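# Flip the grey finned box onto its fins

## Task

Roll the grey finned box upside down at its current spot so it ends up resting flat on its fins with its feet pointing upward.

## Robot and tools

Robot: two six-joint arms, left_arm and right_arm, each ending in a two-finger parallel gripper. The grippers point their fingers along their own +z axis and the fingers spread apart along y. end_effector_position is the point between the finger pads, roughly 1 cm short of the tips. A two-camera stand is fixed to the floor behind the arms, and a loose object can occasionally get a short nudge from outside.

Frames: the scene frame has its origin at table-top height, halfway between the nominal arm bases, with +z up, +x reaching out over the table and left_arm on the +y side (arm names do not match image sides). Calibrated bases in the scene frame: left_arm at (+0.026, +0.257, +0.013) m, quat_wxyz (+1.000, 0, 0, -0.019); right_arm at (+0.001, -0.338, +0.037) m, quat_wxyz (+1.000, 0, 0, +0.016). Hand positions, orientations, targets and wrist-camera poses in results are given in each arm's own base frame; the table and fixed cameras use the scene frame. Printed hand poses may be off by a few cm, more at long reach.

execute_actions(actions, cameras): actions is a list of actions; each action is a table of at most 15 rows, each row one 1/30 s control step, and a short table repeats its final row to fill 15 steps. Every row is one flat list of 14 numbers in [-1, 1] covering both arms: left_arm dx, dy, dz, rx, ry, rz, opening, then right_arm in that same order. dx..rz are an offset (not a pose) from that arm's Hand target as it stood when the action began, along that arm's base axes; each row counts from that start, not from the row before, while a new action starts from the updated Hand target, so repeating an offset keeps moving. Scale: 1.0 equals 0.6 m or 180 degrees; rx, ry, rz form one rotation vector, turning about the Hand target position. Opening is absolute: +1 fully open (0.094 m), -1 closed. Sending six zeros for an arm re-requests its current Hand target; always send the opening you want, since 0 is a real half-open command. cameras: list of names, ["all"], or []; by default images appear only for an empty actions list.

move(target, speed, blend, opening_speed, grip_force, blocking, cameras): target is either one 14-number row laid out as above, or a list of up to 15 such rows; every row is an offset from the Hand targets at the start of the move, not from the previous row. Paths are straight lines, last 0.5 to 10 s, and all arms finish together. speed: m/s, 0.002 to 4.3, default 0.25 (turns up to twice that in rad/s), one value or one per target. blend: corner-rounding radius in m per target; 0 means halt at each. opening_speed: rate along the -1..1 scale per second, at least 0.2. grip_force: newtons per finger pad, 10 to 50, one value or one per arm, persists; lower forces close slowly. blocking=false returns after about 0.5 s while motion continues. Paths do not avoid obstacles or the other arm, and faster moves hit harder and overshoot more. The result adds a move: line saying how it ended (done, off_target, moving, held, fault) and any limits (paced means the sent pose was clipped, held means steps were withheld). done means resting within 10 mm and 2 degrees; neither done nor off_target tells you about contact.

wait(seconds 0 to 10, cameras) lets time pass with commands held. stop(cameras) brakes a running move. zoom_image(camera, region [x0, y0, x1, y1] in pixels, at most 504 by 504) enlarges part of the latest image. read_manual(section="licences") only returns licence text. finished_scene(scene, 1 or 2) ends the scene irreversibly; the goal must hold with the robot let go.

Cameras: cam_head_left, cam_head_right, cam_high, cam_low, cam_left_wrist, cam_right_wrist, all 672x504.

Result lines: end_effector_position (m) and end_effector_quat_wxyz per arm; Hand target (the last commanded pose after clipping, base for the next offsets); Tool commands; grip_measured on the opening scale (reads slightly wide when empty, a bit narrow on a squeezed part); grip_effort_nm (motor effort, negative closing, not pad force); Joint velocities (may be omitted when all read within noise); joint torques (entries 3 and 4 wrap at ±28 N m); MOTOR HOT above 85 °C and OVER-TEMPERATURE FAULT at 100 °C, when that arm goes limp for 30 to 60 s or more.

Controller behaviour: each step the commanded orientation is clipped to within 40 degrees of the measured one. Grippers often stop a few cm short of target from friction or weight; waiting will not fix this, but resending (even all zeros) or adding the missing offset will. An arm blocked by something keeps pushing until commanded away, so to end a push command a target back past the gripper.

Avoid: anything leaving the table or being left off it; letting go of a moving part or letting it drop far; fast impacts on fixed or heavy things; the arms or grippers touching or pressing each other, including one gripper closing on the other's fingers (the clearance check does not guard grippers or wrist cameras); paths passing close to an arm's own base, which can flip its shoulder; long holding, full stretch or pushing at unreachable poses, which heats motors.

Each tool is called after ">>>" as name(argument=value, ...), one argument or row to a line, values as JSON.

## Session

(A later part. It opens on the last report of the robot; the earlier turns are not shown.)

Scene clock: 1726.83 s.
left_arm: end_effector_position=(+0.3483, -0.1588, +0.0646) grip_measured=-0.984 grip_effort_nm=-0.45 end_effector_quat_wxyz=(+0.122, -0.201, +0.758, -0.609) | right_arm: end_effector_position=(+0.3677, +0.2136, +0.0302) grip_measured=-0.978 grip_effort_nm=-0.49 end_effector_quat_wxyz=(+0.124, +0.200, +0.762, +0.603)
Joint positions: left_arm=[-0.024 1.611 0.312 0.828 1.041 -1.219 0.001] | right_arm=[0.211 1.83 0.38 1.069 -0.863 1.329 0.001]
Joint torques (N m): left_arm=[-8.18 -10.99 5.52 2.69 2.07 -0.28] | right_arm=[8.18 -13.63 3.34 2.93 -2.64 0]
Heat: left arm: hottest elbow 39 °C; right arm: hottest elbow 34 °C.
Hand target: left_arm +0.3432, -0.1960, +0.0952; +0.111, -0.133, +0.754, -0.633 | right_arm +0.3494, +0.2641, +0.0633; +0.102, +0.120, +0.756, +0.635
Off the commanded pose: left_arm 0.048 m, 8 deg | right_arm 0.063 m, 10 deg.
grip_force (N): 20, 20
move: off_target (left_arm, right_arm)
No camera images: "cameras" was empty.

>>> move(
  target=[0,-0.015,0.04,0,0,0,-1, 0,0.015,0.04,0,0,0,-1],
  speed=0.04,
  cameras=["cam_head_left","cam_left_wrist","cam_right_wrist"],
)

Scene clock: 1731.60 s.
left_arm: end_effector_position=(+0.3427, -0.1639, +0.0774) grip_measured=-0.984 grip_effort_nm=-0.45 end_effector_quat_wxyz=(+0.113, -0.215, +0.761, -0.602) | right_arm: end_effector_position=(+0.3656, +0.2100, +0.0405) grip_measured=-0.978 grip_effort_nm=-0.48 end_effector_quat_wxyz=(+0.120, +0.222, +0.766, +0.591)
Joint positions: left_arm=[-0.047 1.51 0.303 0.719 1.008 -1.239 0.001] | right_arm=[0.212 1.739 0.364 0.96 -0.832 1.337 0.001]
Joint torques (N m): left_arm=[-8.76 -10.7 7.64 3.21 2.33 -0.3] | right_arm=[9.58 -13.86 4.92 3.62 -3.17 0.02]
Heat: left arm: hottest wrist yaw 40 °C; right arm: hottest elbow 34 °C.
Hand target: left_arm +0.3433, -0.2049, +0.1193; +0.111, -0.133, +0.754, -0.633 | right_arm +0.3495, +0.2730, +0.0872; +0.102, +0.120, +0.756, +0.635
Off the commanded pose: left_arm 0.059 m, 10 deg | right_arm 0.080 m, 13 deg.
grip_force (N): 20, 20
move: off_target (left_arm, right_arm)
Images, in order (width x height): cam_head_left 672x504, cam_left_wrist 672x504, cam_right_wrist 672x504.

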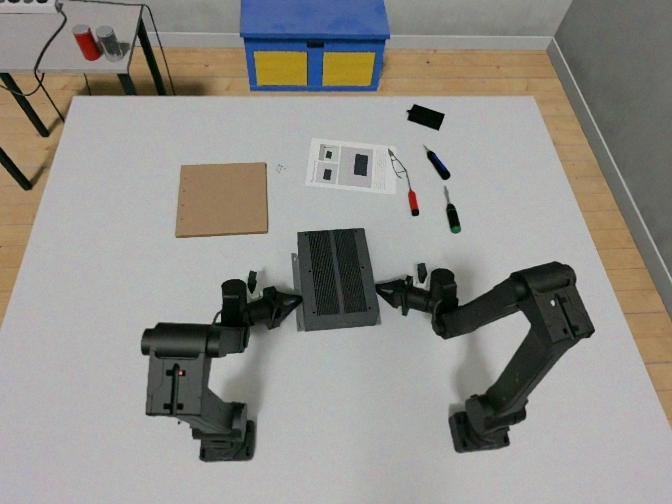

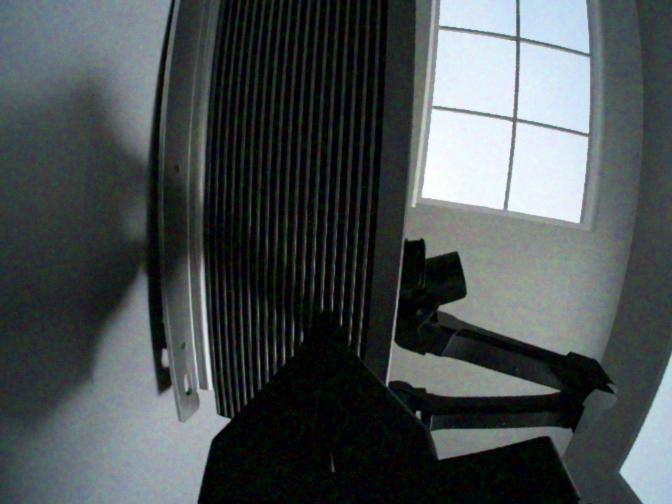

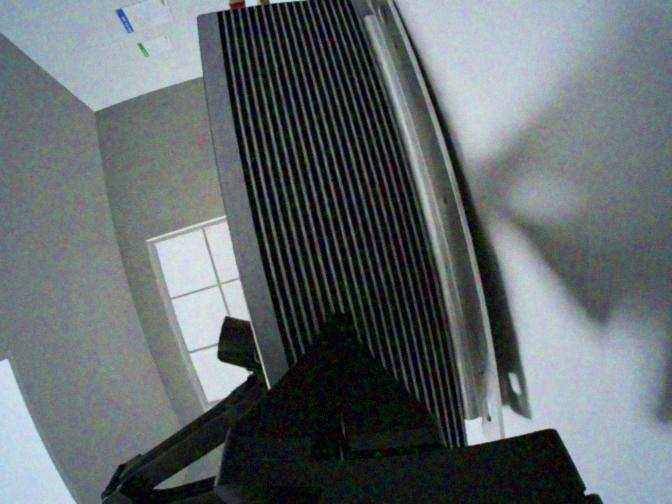

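>>> move(
  target=[0.003,-0.005,0.045,-0.02,-0.007,0,-1, 0,0.015,0.045,0.02,-0.0065,0,-1],
  speed=0.04,
  cameras=["cam_head_left"],
)

Scene clock: 1743.97 s.
left_arm: end_effector_position=(+0.3449, -0.1652, +0.0978) grip_measured=-0.985 grip_effort_nm=-0.45 end_effector_quat_wxyz=(+0.109, -0.226, +0.741, -0.623) | right_arm: end_effector_position=(+0.3688, +0.2096, +0.0578) grip_measured=-0.978 grip_effort_nm=-0.49 end_effector_quat_wxyz=(+0.121, +0.239, +0.747, +0.608)
Joint positions: left_arm=[-0.047 1.475 0.298 0.783 1.02 -1.354 0.001] | right_arm=[0.213 1.708 0.355 1.007 -0.821 1.426 0.001]
Joint torques (N m): left_arm=[-9.11 -10.11 8.09 4.77 2.42 -0.32] | right_arm=[11.11 -13.68 5.52 4.83 -3.41 0.06]
Heat: left arm: hottest wrist yaw 43 °C; right arm: hottest wrist yaw 38 °C.
Hand target: left_arm +0.3452, -0.2079, +0.1464; +0.116, -0.129, +0.733, -0.658 | right_arm +0.3494, +0.2820, +0.1142; +0.106, +0.117, +0.735, +0.660
Off the commanded pose: left_arm 0.065 m, 12 deg | right_arm 0.094 m, 15 deg.
grip_force (N): 20, 20
move: off_target (left_arm, right_arm)
Images, in order (width x height): cam_head_left 672x504.

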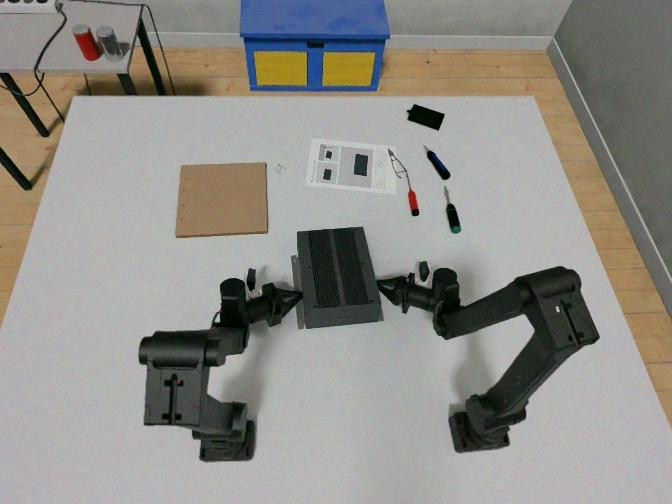

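>>> move(
  target=[0.003,0,0.045,-0.026,-0.0094,0,-1, 0,0.005,0.05,0.0264,-0.0086,0,-1],
  speed=0.05,
  cameras=[],
)

>>> move(
  target=[0.003,0,0.045,-0.026,-0.0094,0,-1, 0,0.005,0.05,0.0264,-0.0086,0,-1],
  speed=0.05,
  cameras=["cam_head_left","cam_right_wrist","cam_left_wrist"],
)

Scene clock: 1752.23 s.
left_arm: end_effector_position=(+0.3476, -0.1668, +0.1266) grip_measured=-0.985 grip_effort_nm=-0.45 end_effector_quat_wxyz=(+0.115, -0.220, +0.710, -0.659) | right_arm: end_effector_position=(+0.3729, +0.2091, +0.0829) grip_measured=-0.979 grip_effort_nm=-0.49 end_effector_quat_wxyz=(+0.133, +0.246, +0.718, +0.637)
Joint positions: left_arm=[-0.046 1.471 0.289 0.972 1.04 -1.516 0.001] | right_arm=[0.213 1.691 0.344 1.125 -0.81 1.533 0.001]
Joint torques (N m): left_arm=[-8.88 -9.52 8.58 4.82 2 -0.28] | right_arm=[11.16 -14.15 5.96 5.01 -3.96 -0.01]
Heat: left arm: hottest wrist yaw 44 °C; right arm: hottest wrist yaw 42 °C.
Hand target: left_arm +0.3468, -0.2080, +0.1733; +0.121, -0.124, +0.703, -0.689 | right_arm +0.3494, +0.2850, +0.1442; +0.111, +0.112, +0.705, +0.691
Off the commanded pose: left_arm 0.062 m, 12 deg | right_arm 0.100 m, 17 deg.
grip_force (N): 20, 20
move: off_target (left_arm, right_arm)
No camera images: "cameras" was empty.

Scene clock: 1754.00 s.
left_arm: end_effector_position=(+0.3509, -0.1645, +0.1585) grip_measured=-0.985 grip_effort_nm=-0.46 end_effector_quat_wxyz=(+0.126, -0.213, +0.676, -0.694) | right_arm: end_effector_position=(+0.3747, +0.2097, +0.1109) grip_measured=-0.979 grip_effort_nm=-0.48 end_effector_quat_wxyz=(+0.136, +0.246, +0.686, +0.672)
Joint positions: left_arm=[-0.037 1.471 0.287 1.172 1.049 -1.687 0.001] | right_arm=[0.213 1.676 0.339 1.249 -0.812 1.65 0.001]
Joint torques (N m): left_arm=[-9.58 -8.29 8.99 4.77 1.32 -0.25] | right_arm=[11.75 -13.51 6.65 5.33 -3.25 -0.01]
Heat: left arm: hottest wrist yaw 44 °C; right arm: hottest wrist yaw 43 °C.
Hand target: left_arm +0.3488, -0.2079, +0.2004; +0.126, -0.119, +0.673, -0.719 | right_arm +0.3495, +0.2880, +0.1742; +0.115, +0.107, +0.674, +0.721
Off the commanded pose: left_arm 0.060 m, 11 deg | right_arm 0.104 m, 17 deg.
grip_force (N): 20, 20
move: off_target (left_arm, right_arm)
Images, in order (width x height): cam_head_left 672x504, cam_left_wrist 672x504, cam_right_wrist 672x504.

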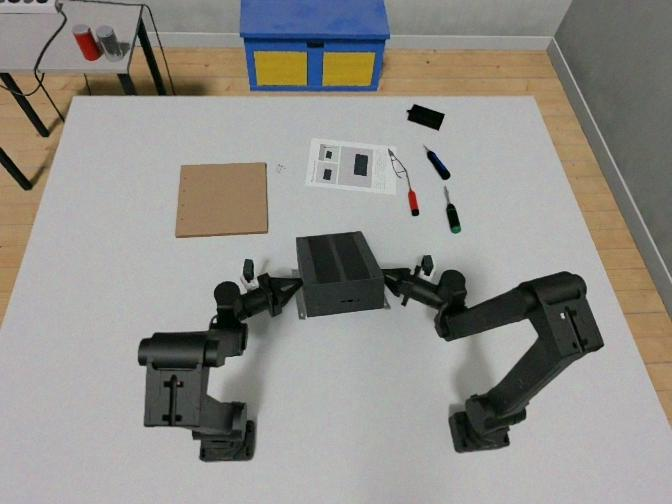

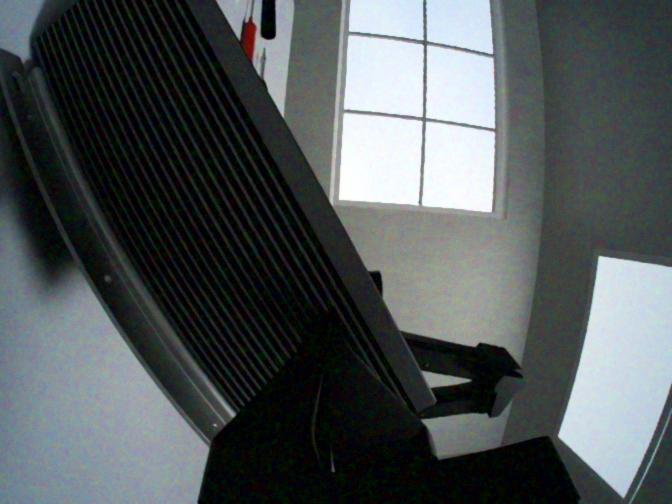

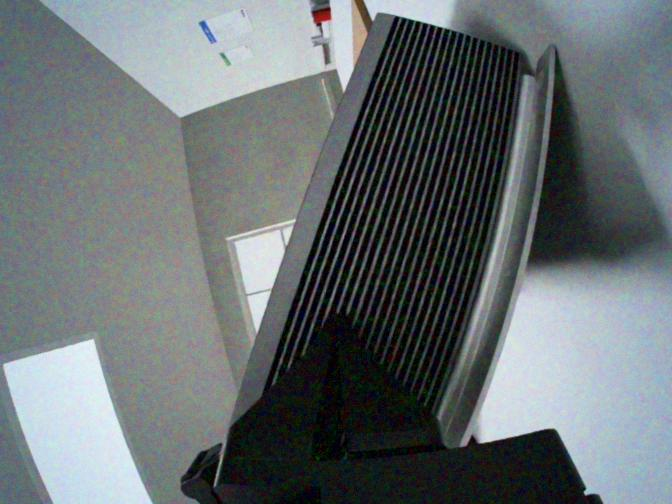

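>>> move(
  target=[0.003,0,0.033,-0.026,-0.0094,0,-1, 0,0.005,0.06,0.0264,-0.0086,0,-1],
  speed=0.05,
  cameras=["cam_head_left","cam_high","cam_left_wrist","cam_right_wrist"],
)

Scene clock: 1774.63 s.
left_arm: end_effector_position=(+0.3532, -0.1626, +0.1796) grip_measured=-0.985 grip_effort_nm=-0.46 end_effector_quat_wxyz=(-0.135, +0.210, -0.645, +0.722) | right_arm: end_effector_position=(+0.3750, +0.2106, +0.1630) grip_measured=-0.979 grip_effort_nm=-0.49 end_effector_quat_wxyz=(+0.162, +0.223, +0.646, +0.712)
Joint positions: left_arm=[-0.037 1.507 0.287 1.376 1.028 -1.835 0.001] | right_arm=[0.22 1.594 0.337 1.353 -0.793 1.749 0.001]
Joint torques (N m): left_arm=[-9.82 -7.82 9.32 4.92 1.22 -0.27] | right_arm=[12.69 -11.11 8.1 3.54 -2.9 0.01]
Heat: left arm: hottest elbow 42 °C; right arm: hottest wrist yaw 46 °C.
Hand target: left_arm +0.3505, -0.2079, +0.2202; -0.131, +0.113, -0.641, +0.748 | right_arm +0.3494, +0.2910, +0.2102; +0.120, +0.102, +0.642, +0.750
Off the commanded pose: left_arm 0.061 m, 11 deg | right_arm 0.097 m, 15 deg.
grip_force (N): 20, 20
move: off_target (left_arm, right_arm)
Images, in order (width x height): cam_head_left 672x504, cam_high 672x504, cam_left_wrist 672x504, cam_right_wrist 672x504.

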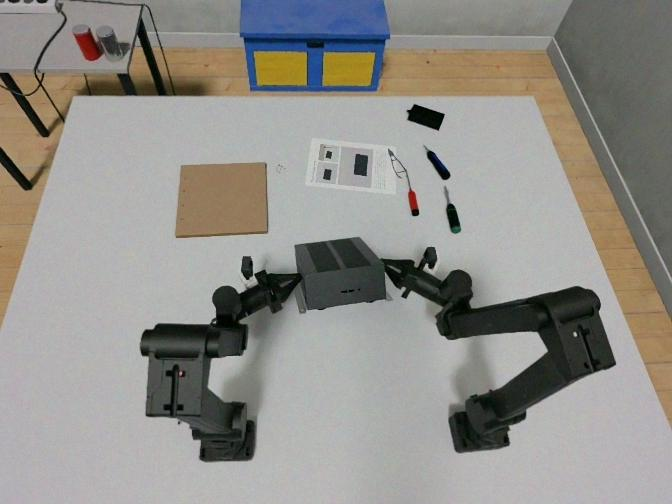

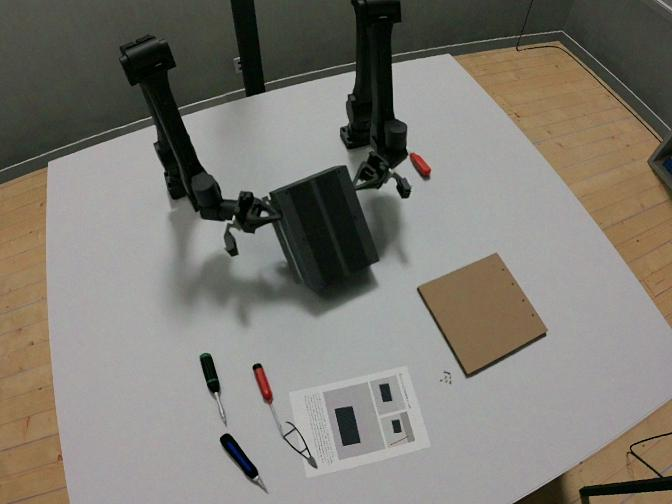

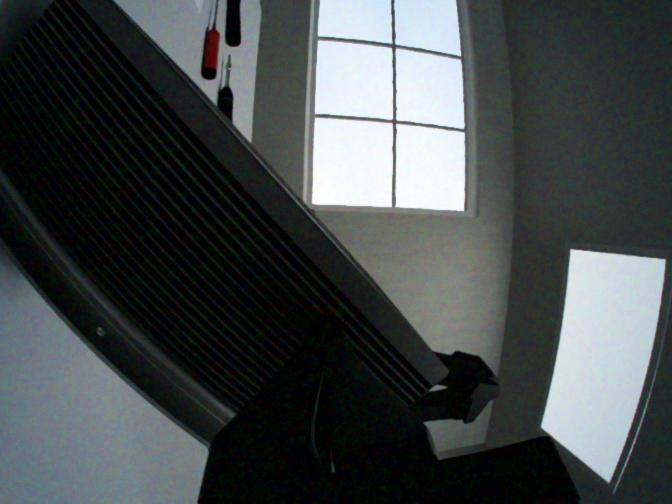

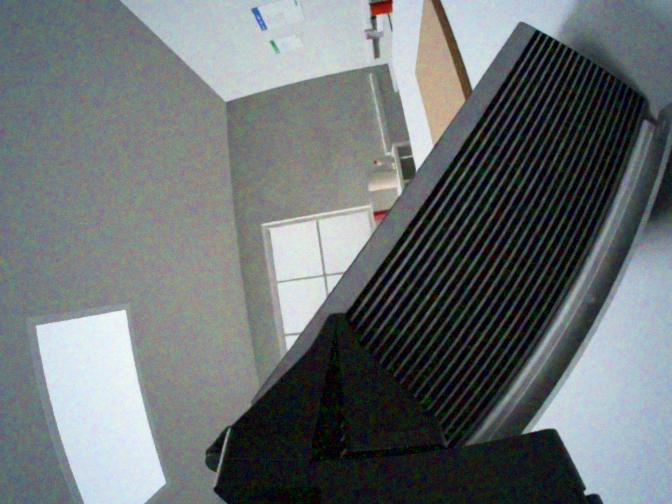

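>>> move(
  target=[0.012,0,0.035,0,0,0,-1, 0.015,0,0.028,0,0,0,-1],
  speed=0.05,
  cameras=["cam_head_left","cam_left_wrist","cam_right_wrist"],
)

Scene clock: 1796.13 s.
left_arm: end_effector_position=(+0.3528, -0.1624, +0.1840) grip_measured=-0.985 grip_effort_nm=-0.45 end_effector_quat_wxyz=(-0.128, +0.219, -0.644, +0.722) | right_arm: end_effector_position=(+0.3764, +0.2114, +0.1705) grip_measured=-0.979 grip_effort_nm=-0.48 end_effector_quat_wxyz=(+0.154, +0.228, +0.647, +0.711)
Joint positions: left_arm=[-0.037 1.47 0.287 1.326 1.026 -1.848 0.001] | right_arm=[0.22 1.547 0.345 1.286 -0.796 1.755 0.001]
Joint torques (N m): left_arm=[-9.58 -10.64 11.66 3.28 1.41 -0.27] | right_arm=[11.93 -11.4 10.03 3.15 -3.05 -0.02]
Heat: left arm: hottest elbow 44 °C; right arm: hottest wrist yaw 46 °C.
Hand target: left_arm +0.3577, -0.2080, +0.2412; -0.131, +0.113, -0.641, +0.748 | right_arm +0.3584, +0.2910, +0.2270; +0.120, +0.102, +0.642, +0.750
Off the commanded pose: left_arm 0.073 m, 13 deg | right_arm 0.099 m, 16 deg.
grip_force (N): 20, 20
move: off_target (left_arm, right_arm)
Images, in order (width x height): cam_head_left 672x504, cam_left_wrist 672x504, cam_right_wrist 672x504.

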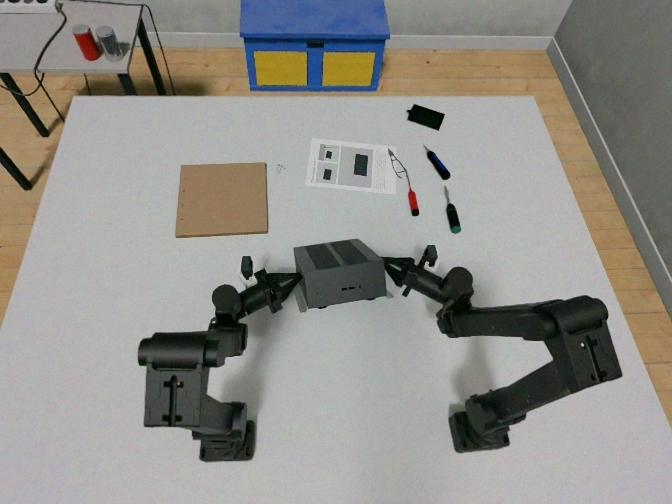

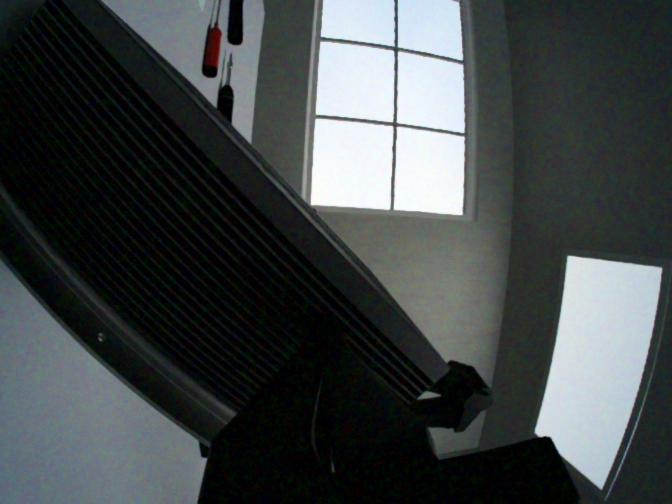

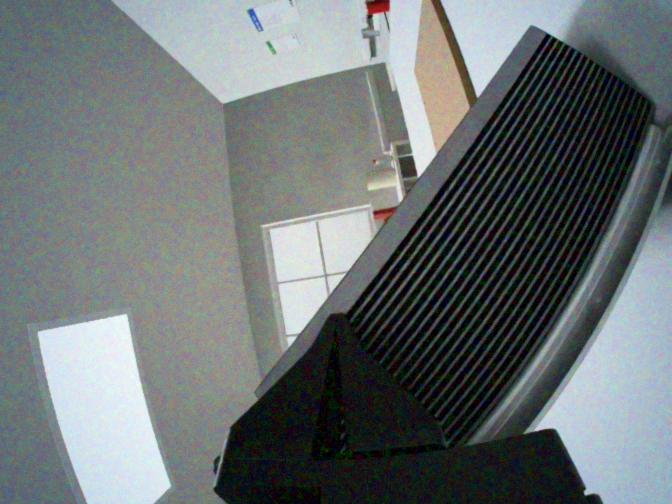

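>>> move(
  target=[0.06,0,0.01,0,0,0,-1, 0.06,0,0.01,0,0,0,-1],
  speed=0.05,
  cameras=["cam_head_left","cam_left_wrist","cam_right_wrist"],
)

Scene clock: 1809.73 s.
left_arm: end_effector_position=(+0.3899, -0.1535, +0.2119) grip_measured=-0.985 grip_effort_nm=-0.46 end_effector_quat_wxyz=(-0.156, +0.202, -0.635, +0.729) | right_arm: end_effector_position=(+0.4128, +0.2181, +0.1968) grip_measured=-0.979 grip_effort_nm=-0.48 end_effector_quat_wxyz=(+0.167, +0.206, +0.639, +0.722)
Joint positions: left_arm=[-0.009 1.474 0.391 1.302 1.034 -1.856 0.001] | right_arm=[0.213 1.56 0.457 1.248 -0.814 1.761 0.001]
Joint torques (N m): left_arm=[-10.58 -7.06 12.01 2.73 1.6 -0.22] | right_arm=[9.29 -9.29 9.91 2.7 -3.47 -0.04]
Heat: left arm: hottest elbow 45 °C; right arm: hottest wrist yaw 48 °C.
Hand target: left_arm +0.3937, -0.2079, +0.2471; -0.131, +0.113, -0.641, +0.748 | right_arm +0.3945, +0.2910, +0.2331; +0.120, +0.102, +0.642, +0.750
Off the commanded pose: left_arm 0.065 m, 11 deg | right_arm 0.083 m, 13 deg.
grip_force (N): 20, 20
move: off_target (left_arm, right_arm)
Images, in order (width x height): cam_head_left 672x504, cam_left_wrist 672x504, cam_right_wrist 672x504.

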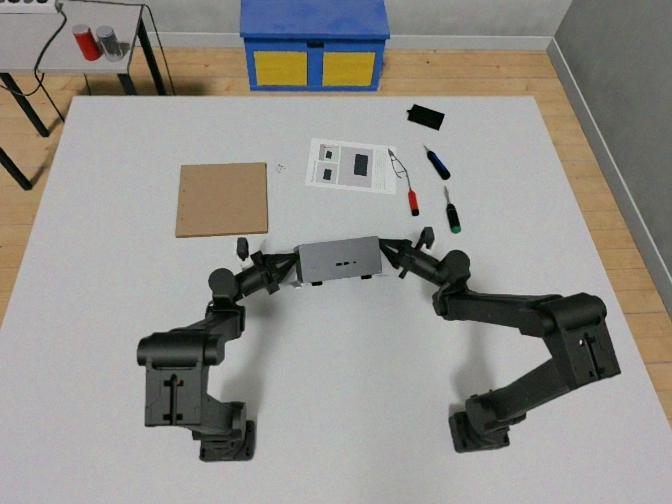

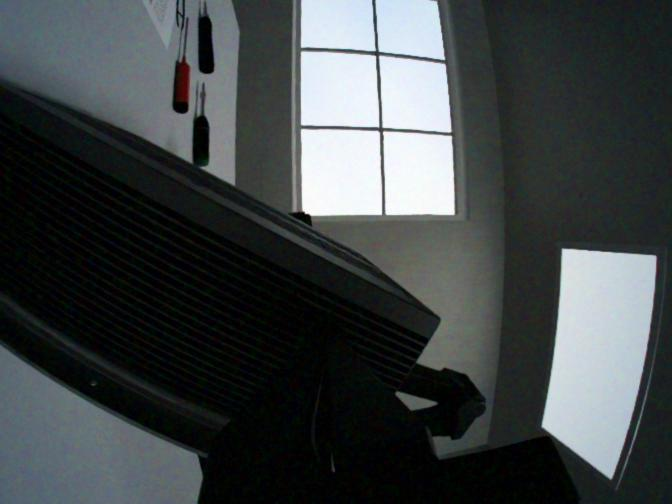

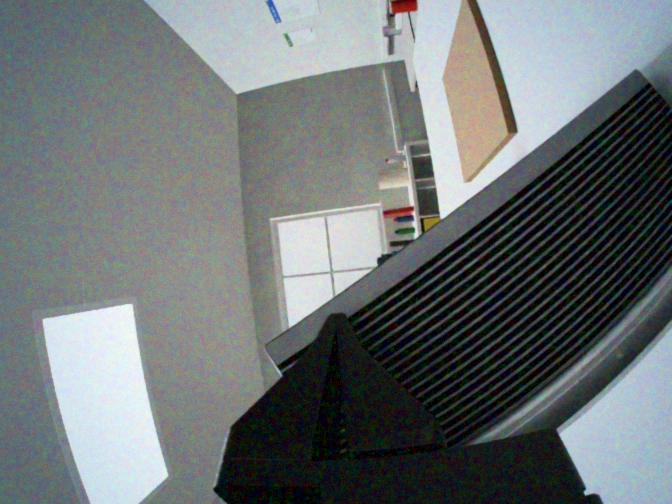

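>>> move(
  target=[0.075,0,-0.01,0,0,0,-1, 0.075,0,-0.01,0,0,0,-1],
  speed=0.05,
  cameras=["cam_head_left","cam_left_wrist","cam_right_wrist","cam_low"],
)

Scene clock: 1844.70 s.
left_arm: end_effector_position=(+0.4382, -0.1473, +0.2172) grip_measured=-0.985 grip_effort_nm=-0.46 end_effector_quat_wxyz=(-0.165, +0.192, -0.634, +0.731) | right_arm: end_effector_position=(+0.4617, +0.2216, +0.2022) grip_measured=-0.979 grip_effort_nm=-0.49 end_effector_quat_wxyz=(+0.169, +0.188, +0.636, +0.729)
Joint positions: left_arm=[0.01 1.575 0.524 1.302 1.051 -1.861 0.001] | right_arm=[0.188 1.663 0.601 1.248 -0.858 1.771 0.001]
Joint torques (N m): left_arm=[-10.99 -7.53 11.04 2.92 1.39 -0.27] | right_arm=[9.58 -11.05 8.8 2.56 -2.98 -0.01]
Heat: left arm: hottest elbow 49 °C; right arm: hottest wrist yaw 55 °C.
Hand target: left_arm +0.4387, -0.2079, +0.2412; -0.131, +0.113, -0.641, +0.748 | right_arm +0.4395, +0.2910, +0.2271; +0.120, +0.102, +0.642, +0.750
Off the commanded pose: left_arm 0.065 m, 10 deg | right_arm 0.077 m, 12 deg.
grip_force (N): 20, 20
move: off_target (left_arm, right_arm)
Images, in order (width x height): cam_head_left 672x504, cam_low 672x504, cam_left_wrist 672x504, cam_right_wrist 672x504.

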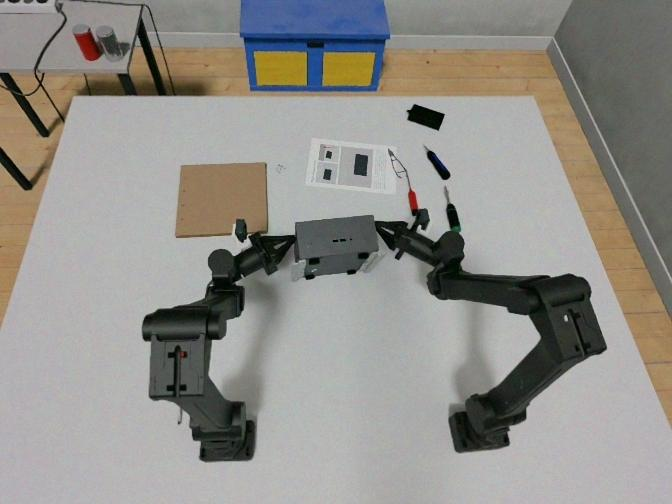

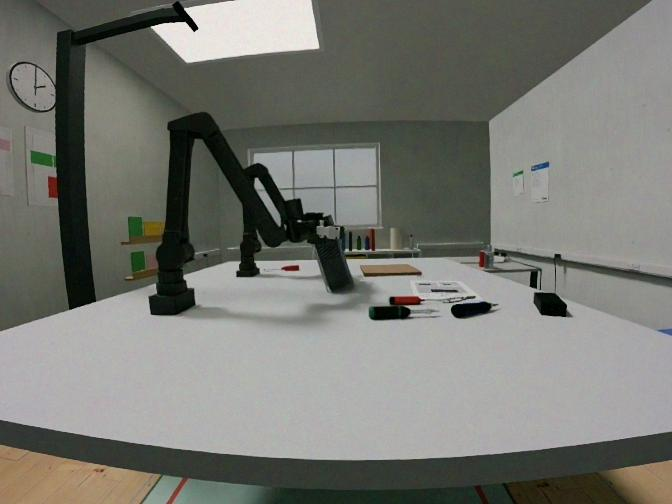

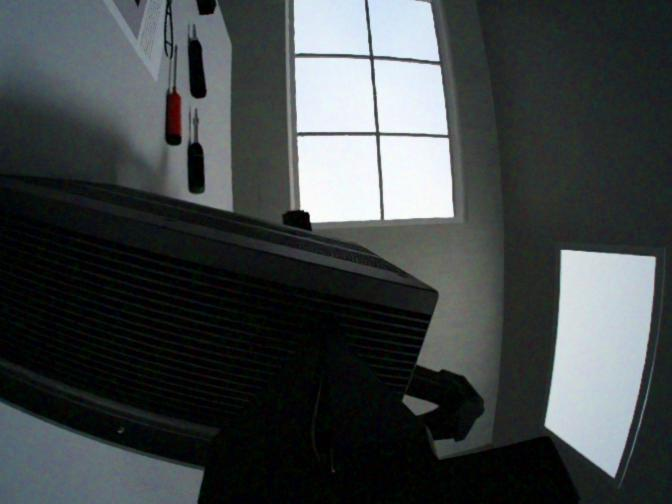

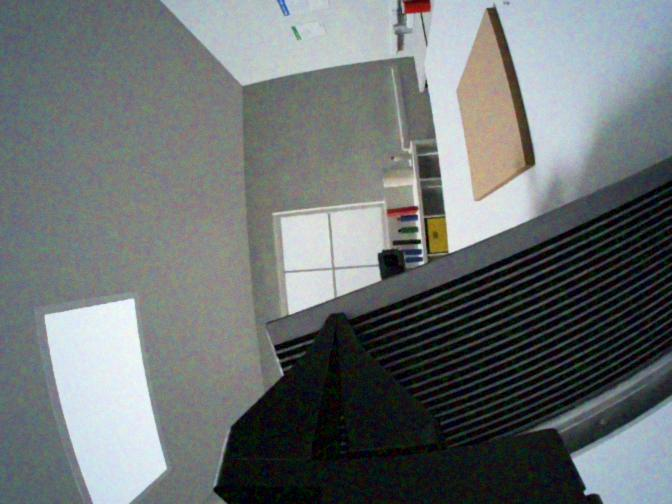

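>>> move(
  target=[0.05,0,-0.015,0,0,0,-1, 0.05,0,-0.015,0,0,0,-1],
  speed=0.04,
  cameras=["cam_low","cam_left_wrist","cam_right_wrist"],
)

Scene clock: 1851.07 s.
left_arm: end_effector_position=(+0.4703, -0.1445, +0.2155) grip_measured=-0.985 grip_effort_nm=-0.46 end_effector_quat_wxyz=(-0.169, +0.184, -0.633, +0.733) | right_arm: end_effector_position=(+0.4922, +0.2224, +0.1997) grip_measured=-0.979 grip_effort_nm=-0.48 end_effector_quat_wxyz=(+0.168, +0.180, +0.635, +0.732)
Joint positions: left_arm=[0.017 1.655 0.615 1.314 1.062 -1.866 0.001] | right_arm=[0.173 1.735 0.69 1.248 -0.886 1.779 0.001]
Joint torques (N m): left_arm=[-10.93 -8.59 10.3 2.84 1.26 -0.24] | right_arm=[8.59 -11.58 8.14 2.74 -2.62 -0.04]
Heat: left arm: hottest elbow 48 °C; right arm: hottest wrist yaw 55 °C.
Hand target: left_arm +0.4688, -0.2079, +0.2320; -0.131, +0.114, -0.641, +0.748 | right_arm +0.4695, +0.2910, +0.2180; +0.120, +0.102, +0.642, +0.750
Off the commanded pose: left_arm 0.066 m, 9 deg | right_arm 0.075 m, 11 deg.
grip_force (N): 20, 20
move: off_target (left_arm, right_arm)
Images, in order (width x height): cam_low 672x504, cam_left_wrist 672x504, cam_right_wrist 672x504.

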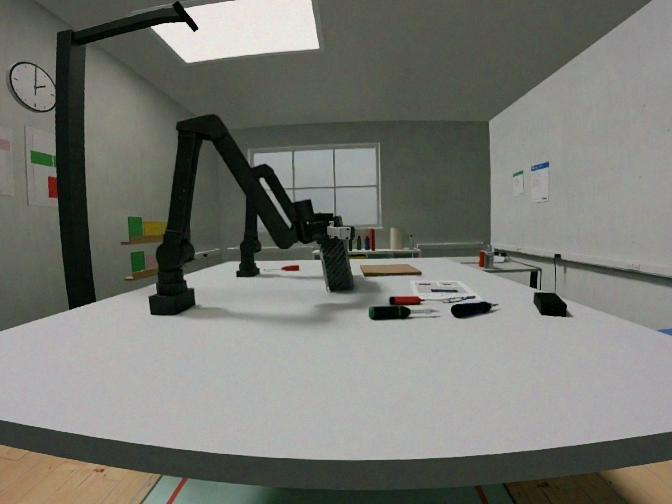

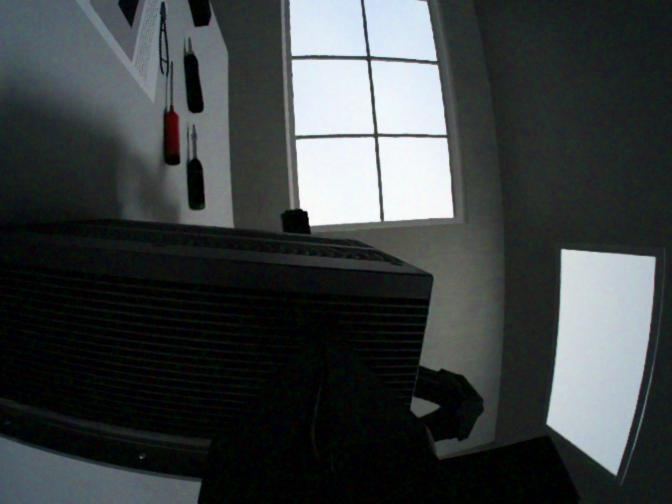

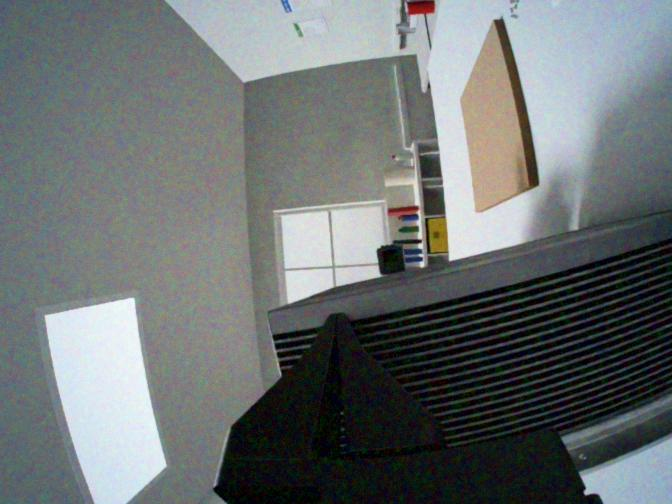

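>>> move(
  target=[0.042,0,-0.02,0,0,0,-1, 0.042,0,-0.02,0,0,0,-1],
  speed=0.03,
  cameras=["cam_low","cam_left_wrist","cam_right_wrist"],
)

>>> zoom_image(
  camera="cam_low",
  region=[230, 180, 430, 330],
)

Scene clock: 1857.03 s.
left_arm: end_effector_position=(+0.5011, -0.1368, +0.2116) grip_measured=-0.985 grip_effort_nm=-0.46 end_effector_quat_wxyz=(-0.181, +0.180, -0.630, +0.734) | right_arm: end_effector_position=(+0.5133, +0.2276, +0.1994) grip_measured=-0.979 grip_effort_nm=-0.48 end_effector_quat_wxyz=(+0.168, +0.162, +0.634, +0.737)
Joint positions: left_arm=[0.032 1.731 0.697 1.331 1.064 -1.87 0.001] | right_arm=[0.17 1.795 0.766 1.267 -0.914 1.786 0.001]
Joint torques (N m): left_arm=[-11.4 -9.7 9.1 2.76 1.48 -0.24] | right_arm=[8 -11.22 7.84 2.37 -1.96 -0.06]
Heat: left arm: hottest elbow 48 °C; right arm: hottest wrist yaw 53 °C.
Hand target: left_arm +0.4939, -0.2078, +0.2200; -0.131, +0.113, -0.641, +0.748 | right_arm +0.4946, +0.2910, +0.2060; +0.120, +0.102, +0.642, +0.750
Off the commanded pose: left_arm 0.072 m, 10 deg | right_arm 0.066 m, 9 deg.
grip_force (N): 20, 20
move: off_target (left_arm, right_arm)
Images, in order (width x height): cam_low 672x504, cam_left_wrist 672x504, cam_right_wrist 672x504.

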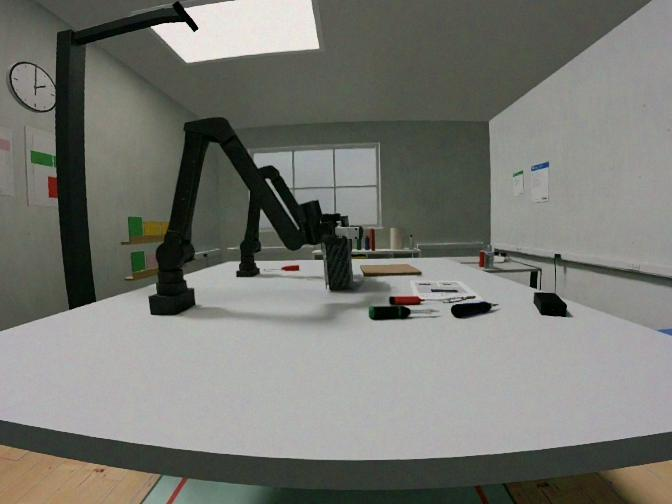

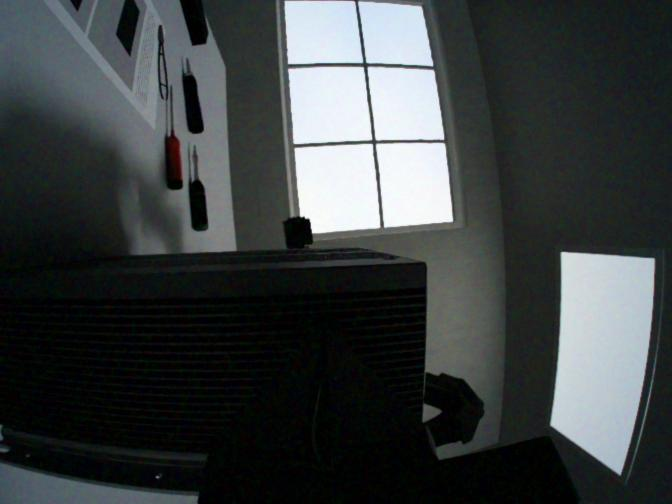

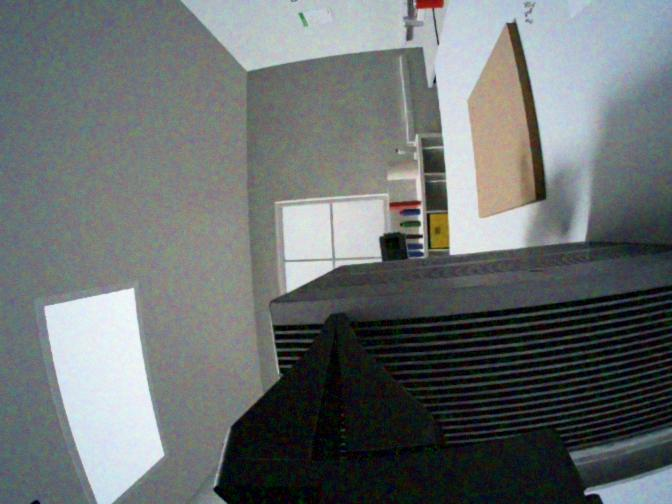

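Scaled by 2.520.

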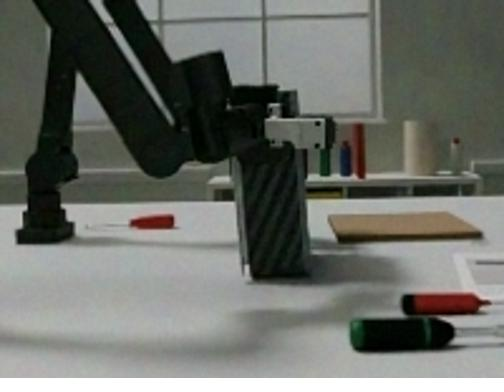

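>>> move(
  target=[0.01,0,-0.017,0,0,0,-1, 0.022,0,-0.017,0,0,0,-1],
  speed=0.03,
  cameras=["cam_low","cam_head_left","cam_right_wrist"],
)

>>> zoom_image(
  camera="cam_low",
  region=[280, 210, 400, 310],
)

Scene clock: 1865.17 s.
left_arm: end_effector_position=(+0.5111, -0.1335, +0.2086) grip_measured=-0.985 grip_effort_nm=-0.46 end_effector_quat_wxyz=(-0.188, +0.177, -0.627, +0.735) | right_arm: end_effector_position=(+0.5260, +0.2304, +0.1982) grip_measured=-0.979 grip_effort_nm=-0.49 end_effector_quat_wxyz=(+0.170, +0.150, +0.632, +0.741)
Joint positions: left_arm=[0.037 1.764 0.724 1.356 1.061 -1.872 0.001] | right_arm=[0.169 1.834 0.81 1.286 -0.926 1.79 0.001]
Joint torques (N m): left_arm=[-11.87 -9.7 8.2 2.67 1.7 -0.23] | right_arm=[7.36 -10.75 7.57 1.98 -1.69 0.01]
Heat: left arm: hottest elbow 47 °C; right arm: hottest wrist yaw 50 °C.
Hand target: left_arm +0.4999, -0.2080, +0.2099; -0.131, +0.113, -0.641, +0.748 | right_arm +0.5079, +0.2909, +0.1958; +0.120, +0.102, +0.642, +0.750
Off the commanded pose: left_arm 0.075 m, 10 deg | right_arm 0.063 m, 8 deg.
grip_force (N): 20, 20
move: off_target (left_arm, right_arm)
Images, in order (width x height): cam_head_left 672x504, cam_low 672x504, cam_right_wrist 672x504.

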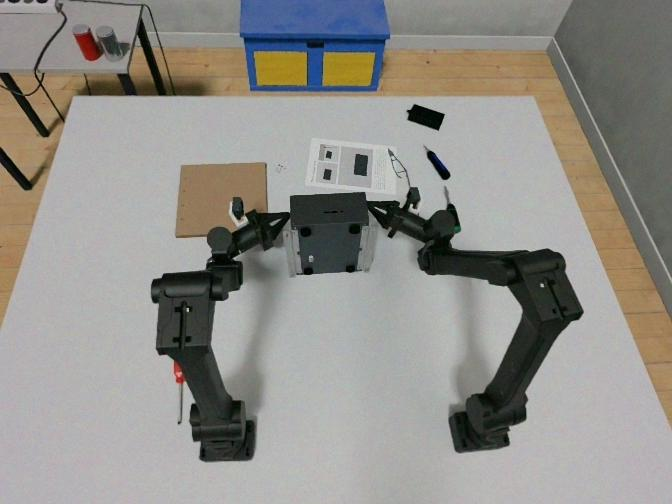

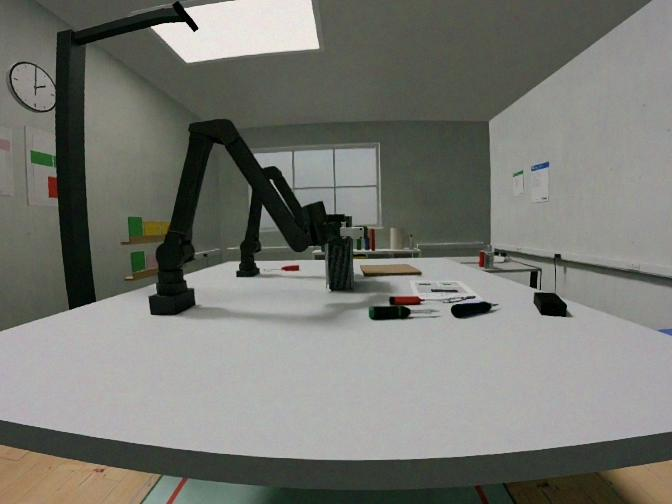

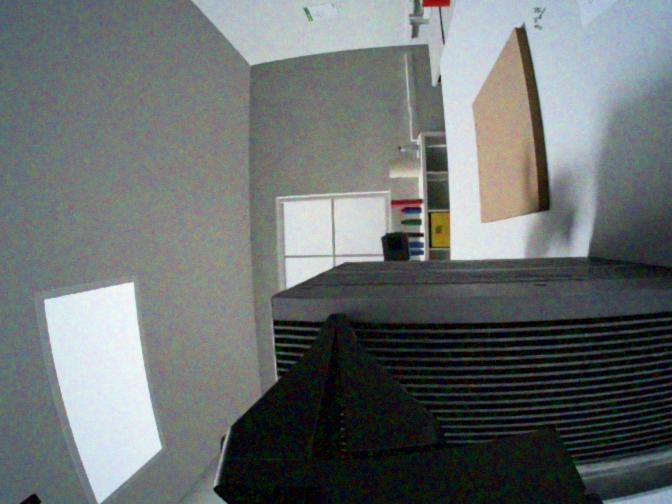

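Scaled by 4.200.

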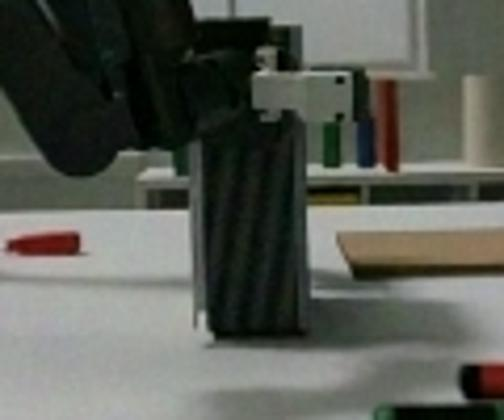

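>>> move(
  target=[
    [0.018,0.1,0,0,0,0,-1, 0.03,-0.1,0,0,0,0,-1],
    [0.018,0.22,0,0,0,0,-1, 0.03,-0.22,0,0,0,0,-1],
  ],
  speed=0.05,
  blend=[0.02,0],
  cameras=["cam_head_left","cam_head_right","cam_low","cam_high"],
)

Scene clock: 1915.17 s.
left_arm: end_effector_position=(+0.5012, -0.0816, +0.2088) grip_measured=-0.985 grip_effort_nm=-0.46 end_effector_quat_wxyz=(-0.140, +0.121, -0.656, +0.732) | right_arm: end_effector_position=(+0.5163, +0.1648, +0.1919) grip_measured=-0.979 grip_effort_nm=-0.48 end_effector_quat_wxyz=(+0.110, +0.108, +0.645, +0.749)
Joint positions: left_arm=[0.181 1.829 0.8 1.557 1.35 -2.082 0.001] | right_arm=[0.003 1.897 0.843 1.496 -1.224 2.008 0.001]
Joint torques (N m): left_arm=[0.03 -11.05 7.65 1.48 -0.13 -0.24] | right_arm=[-1.67 -12.22 6.74 1.94 0.1 -0.01]
Heat: left arm: hottest elbow 46 °C; right arm: hottest wrist yaw 43 °C.
Hand target: left_arm +0.5107, -0.0759, +0.2099; -0.131, +0.113, -0.641, +0.748 | right_arm +0.5259, +0.1590, +0.1957; +0.120, +0.102, +0.642, +0.750
Off the commanded pose: left_arm 0.011 m, 3 deg | right_arm 0.012 m, 1 deg.
joint sent to its limit (left arm) — joint 6 (wrist roll), lower limit. The joint targets are off in orientation, not in position.
grip_force (N): 20, 20
move: off_target (left_arm, right_arm)
Images, in order (width x height): cam_head_left 672x504, cam_head_right 672x504, cam_high 672x504, cam_low 672x504.

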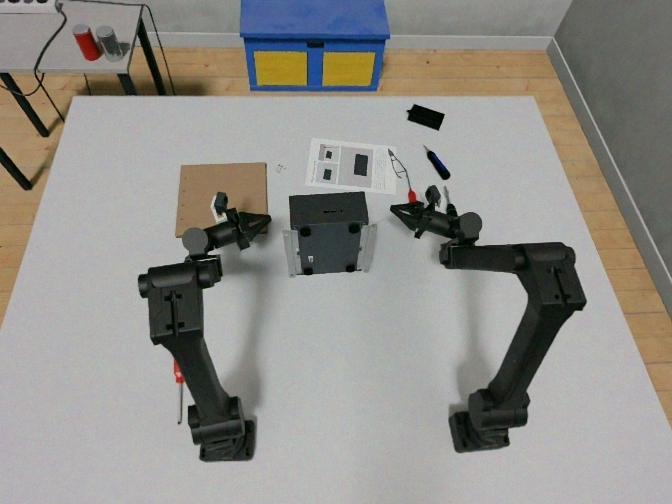

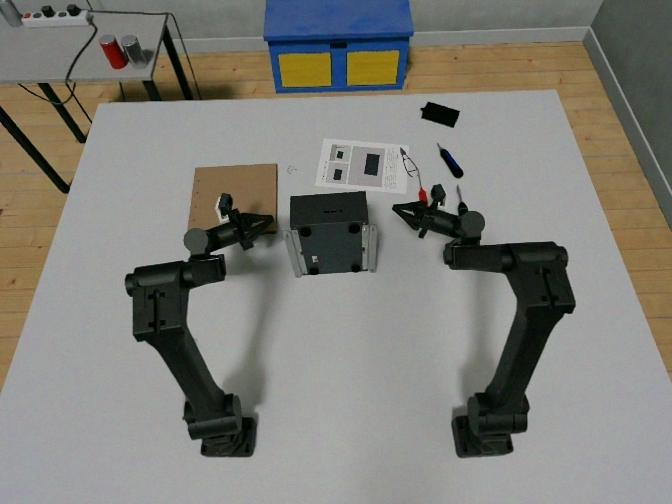

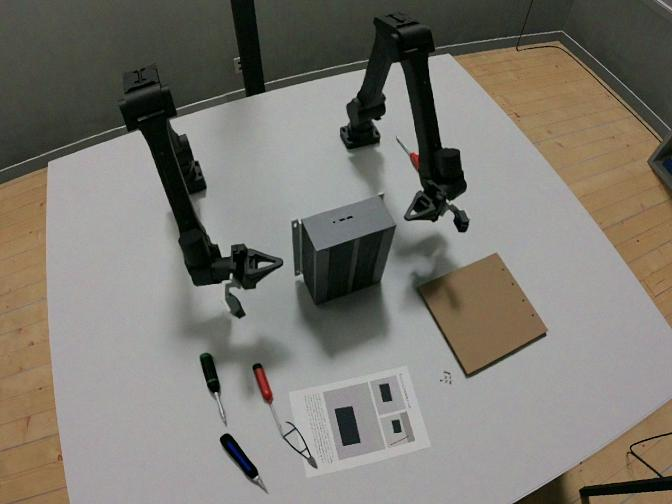

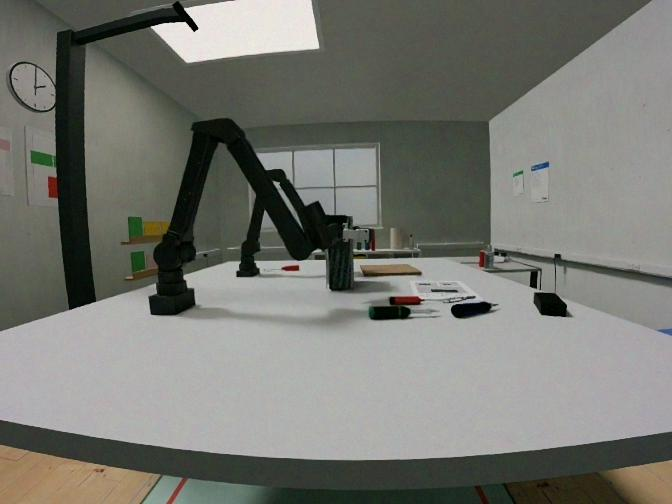

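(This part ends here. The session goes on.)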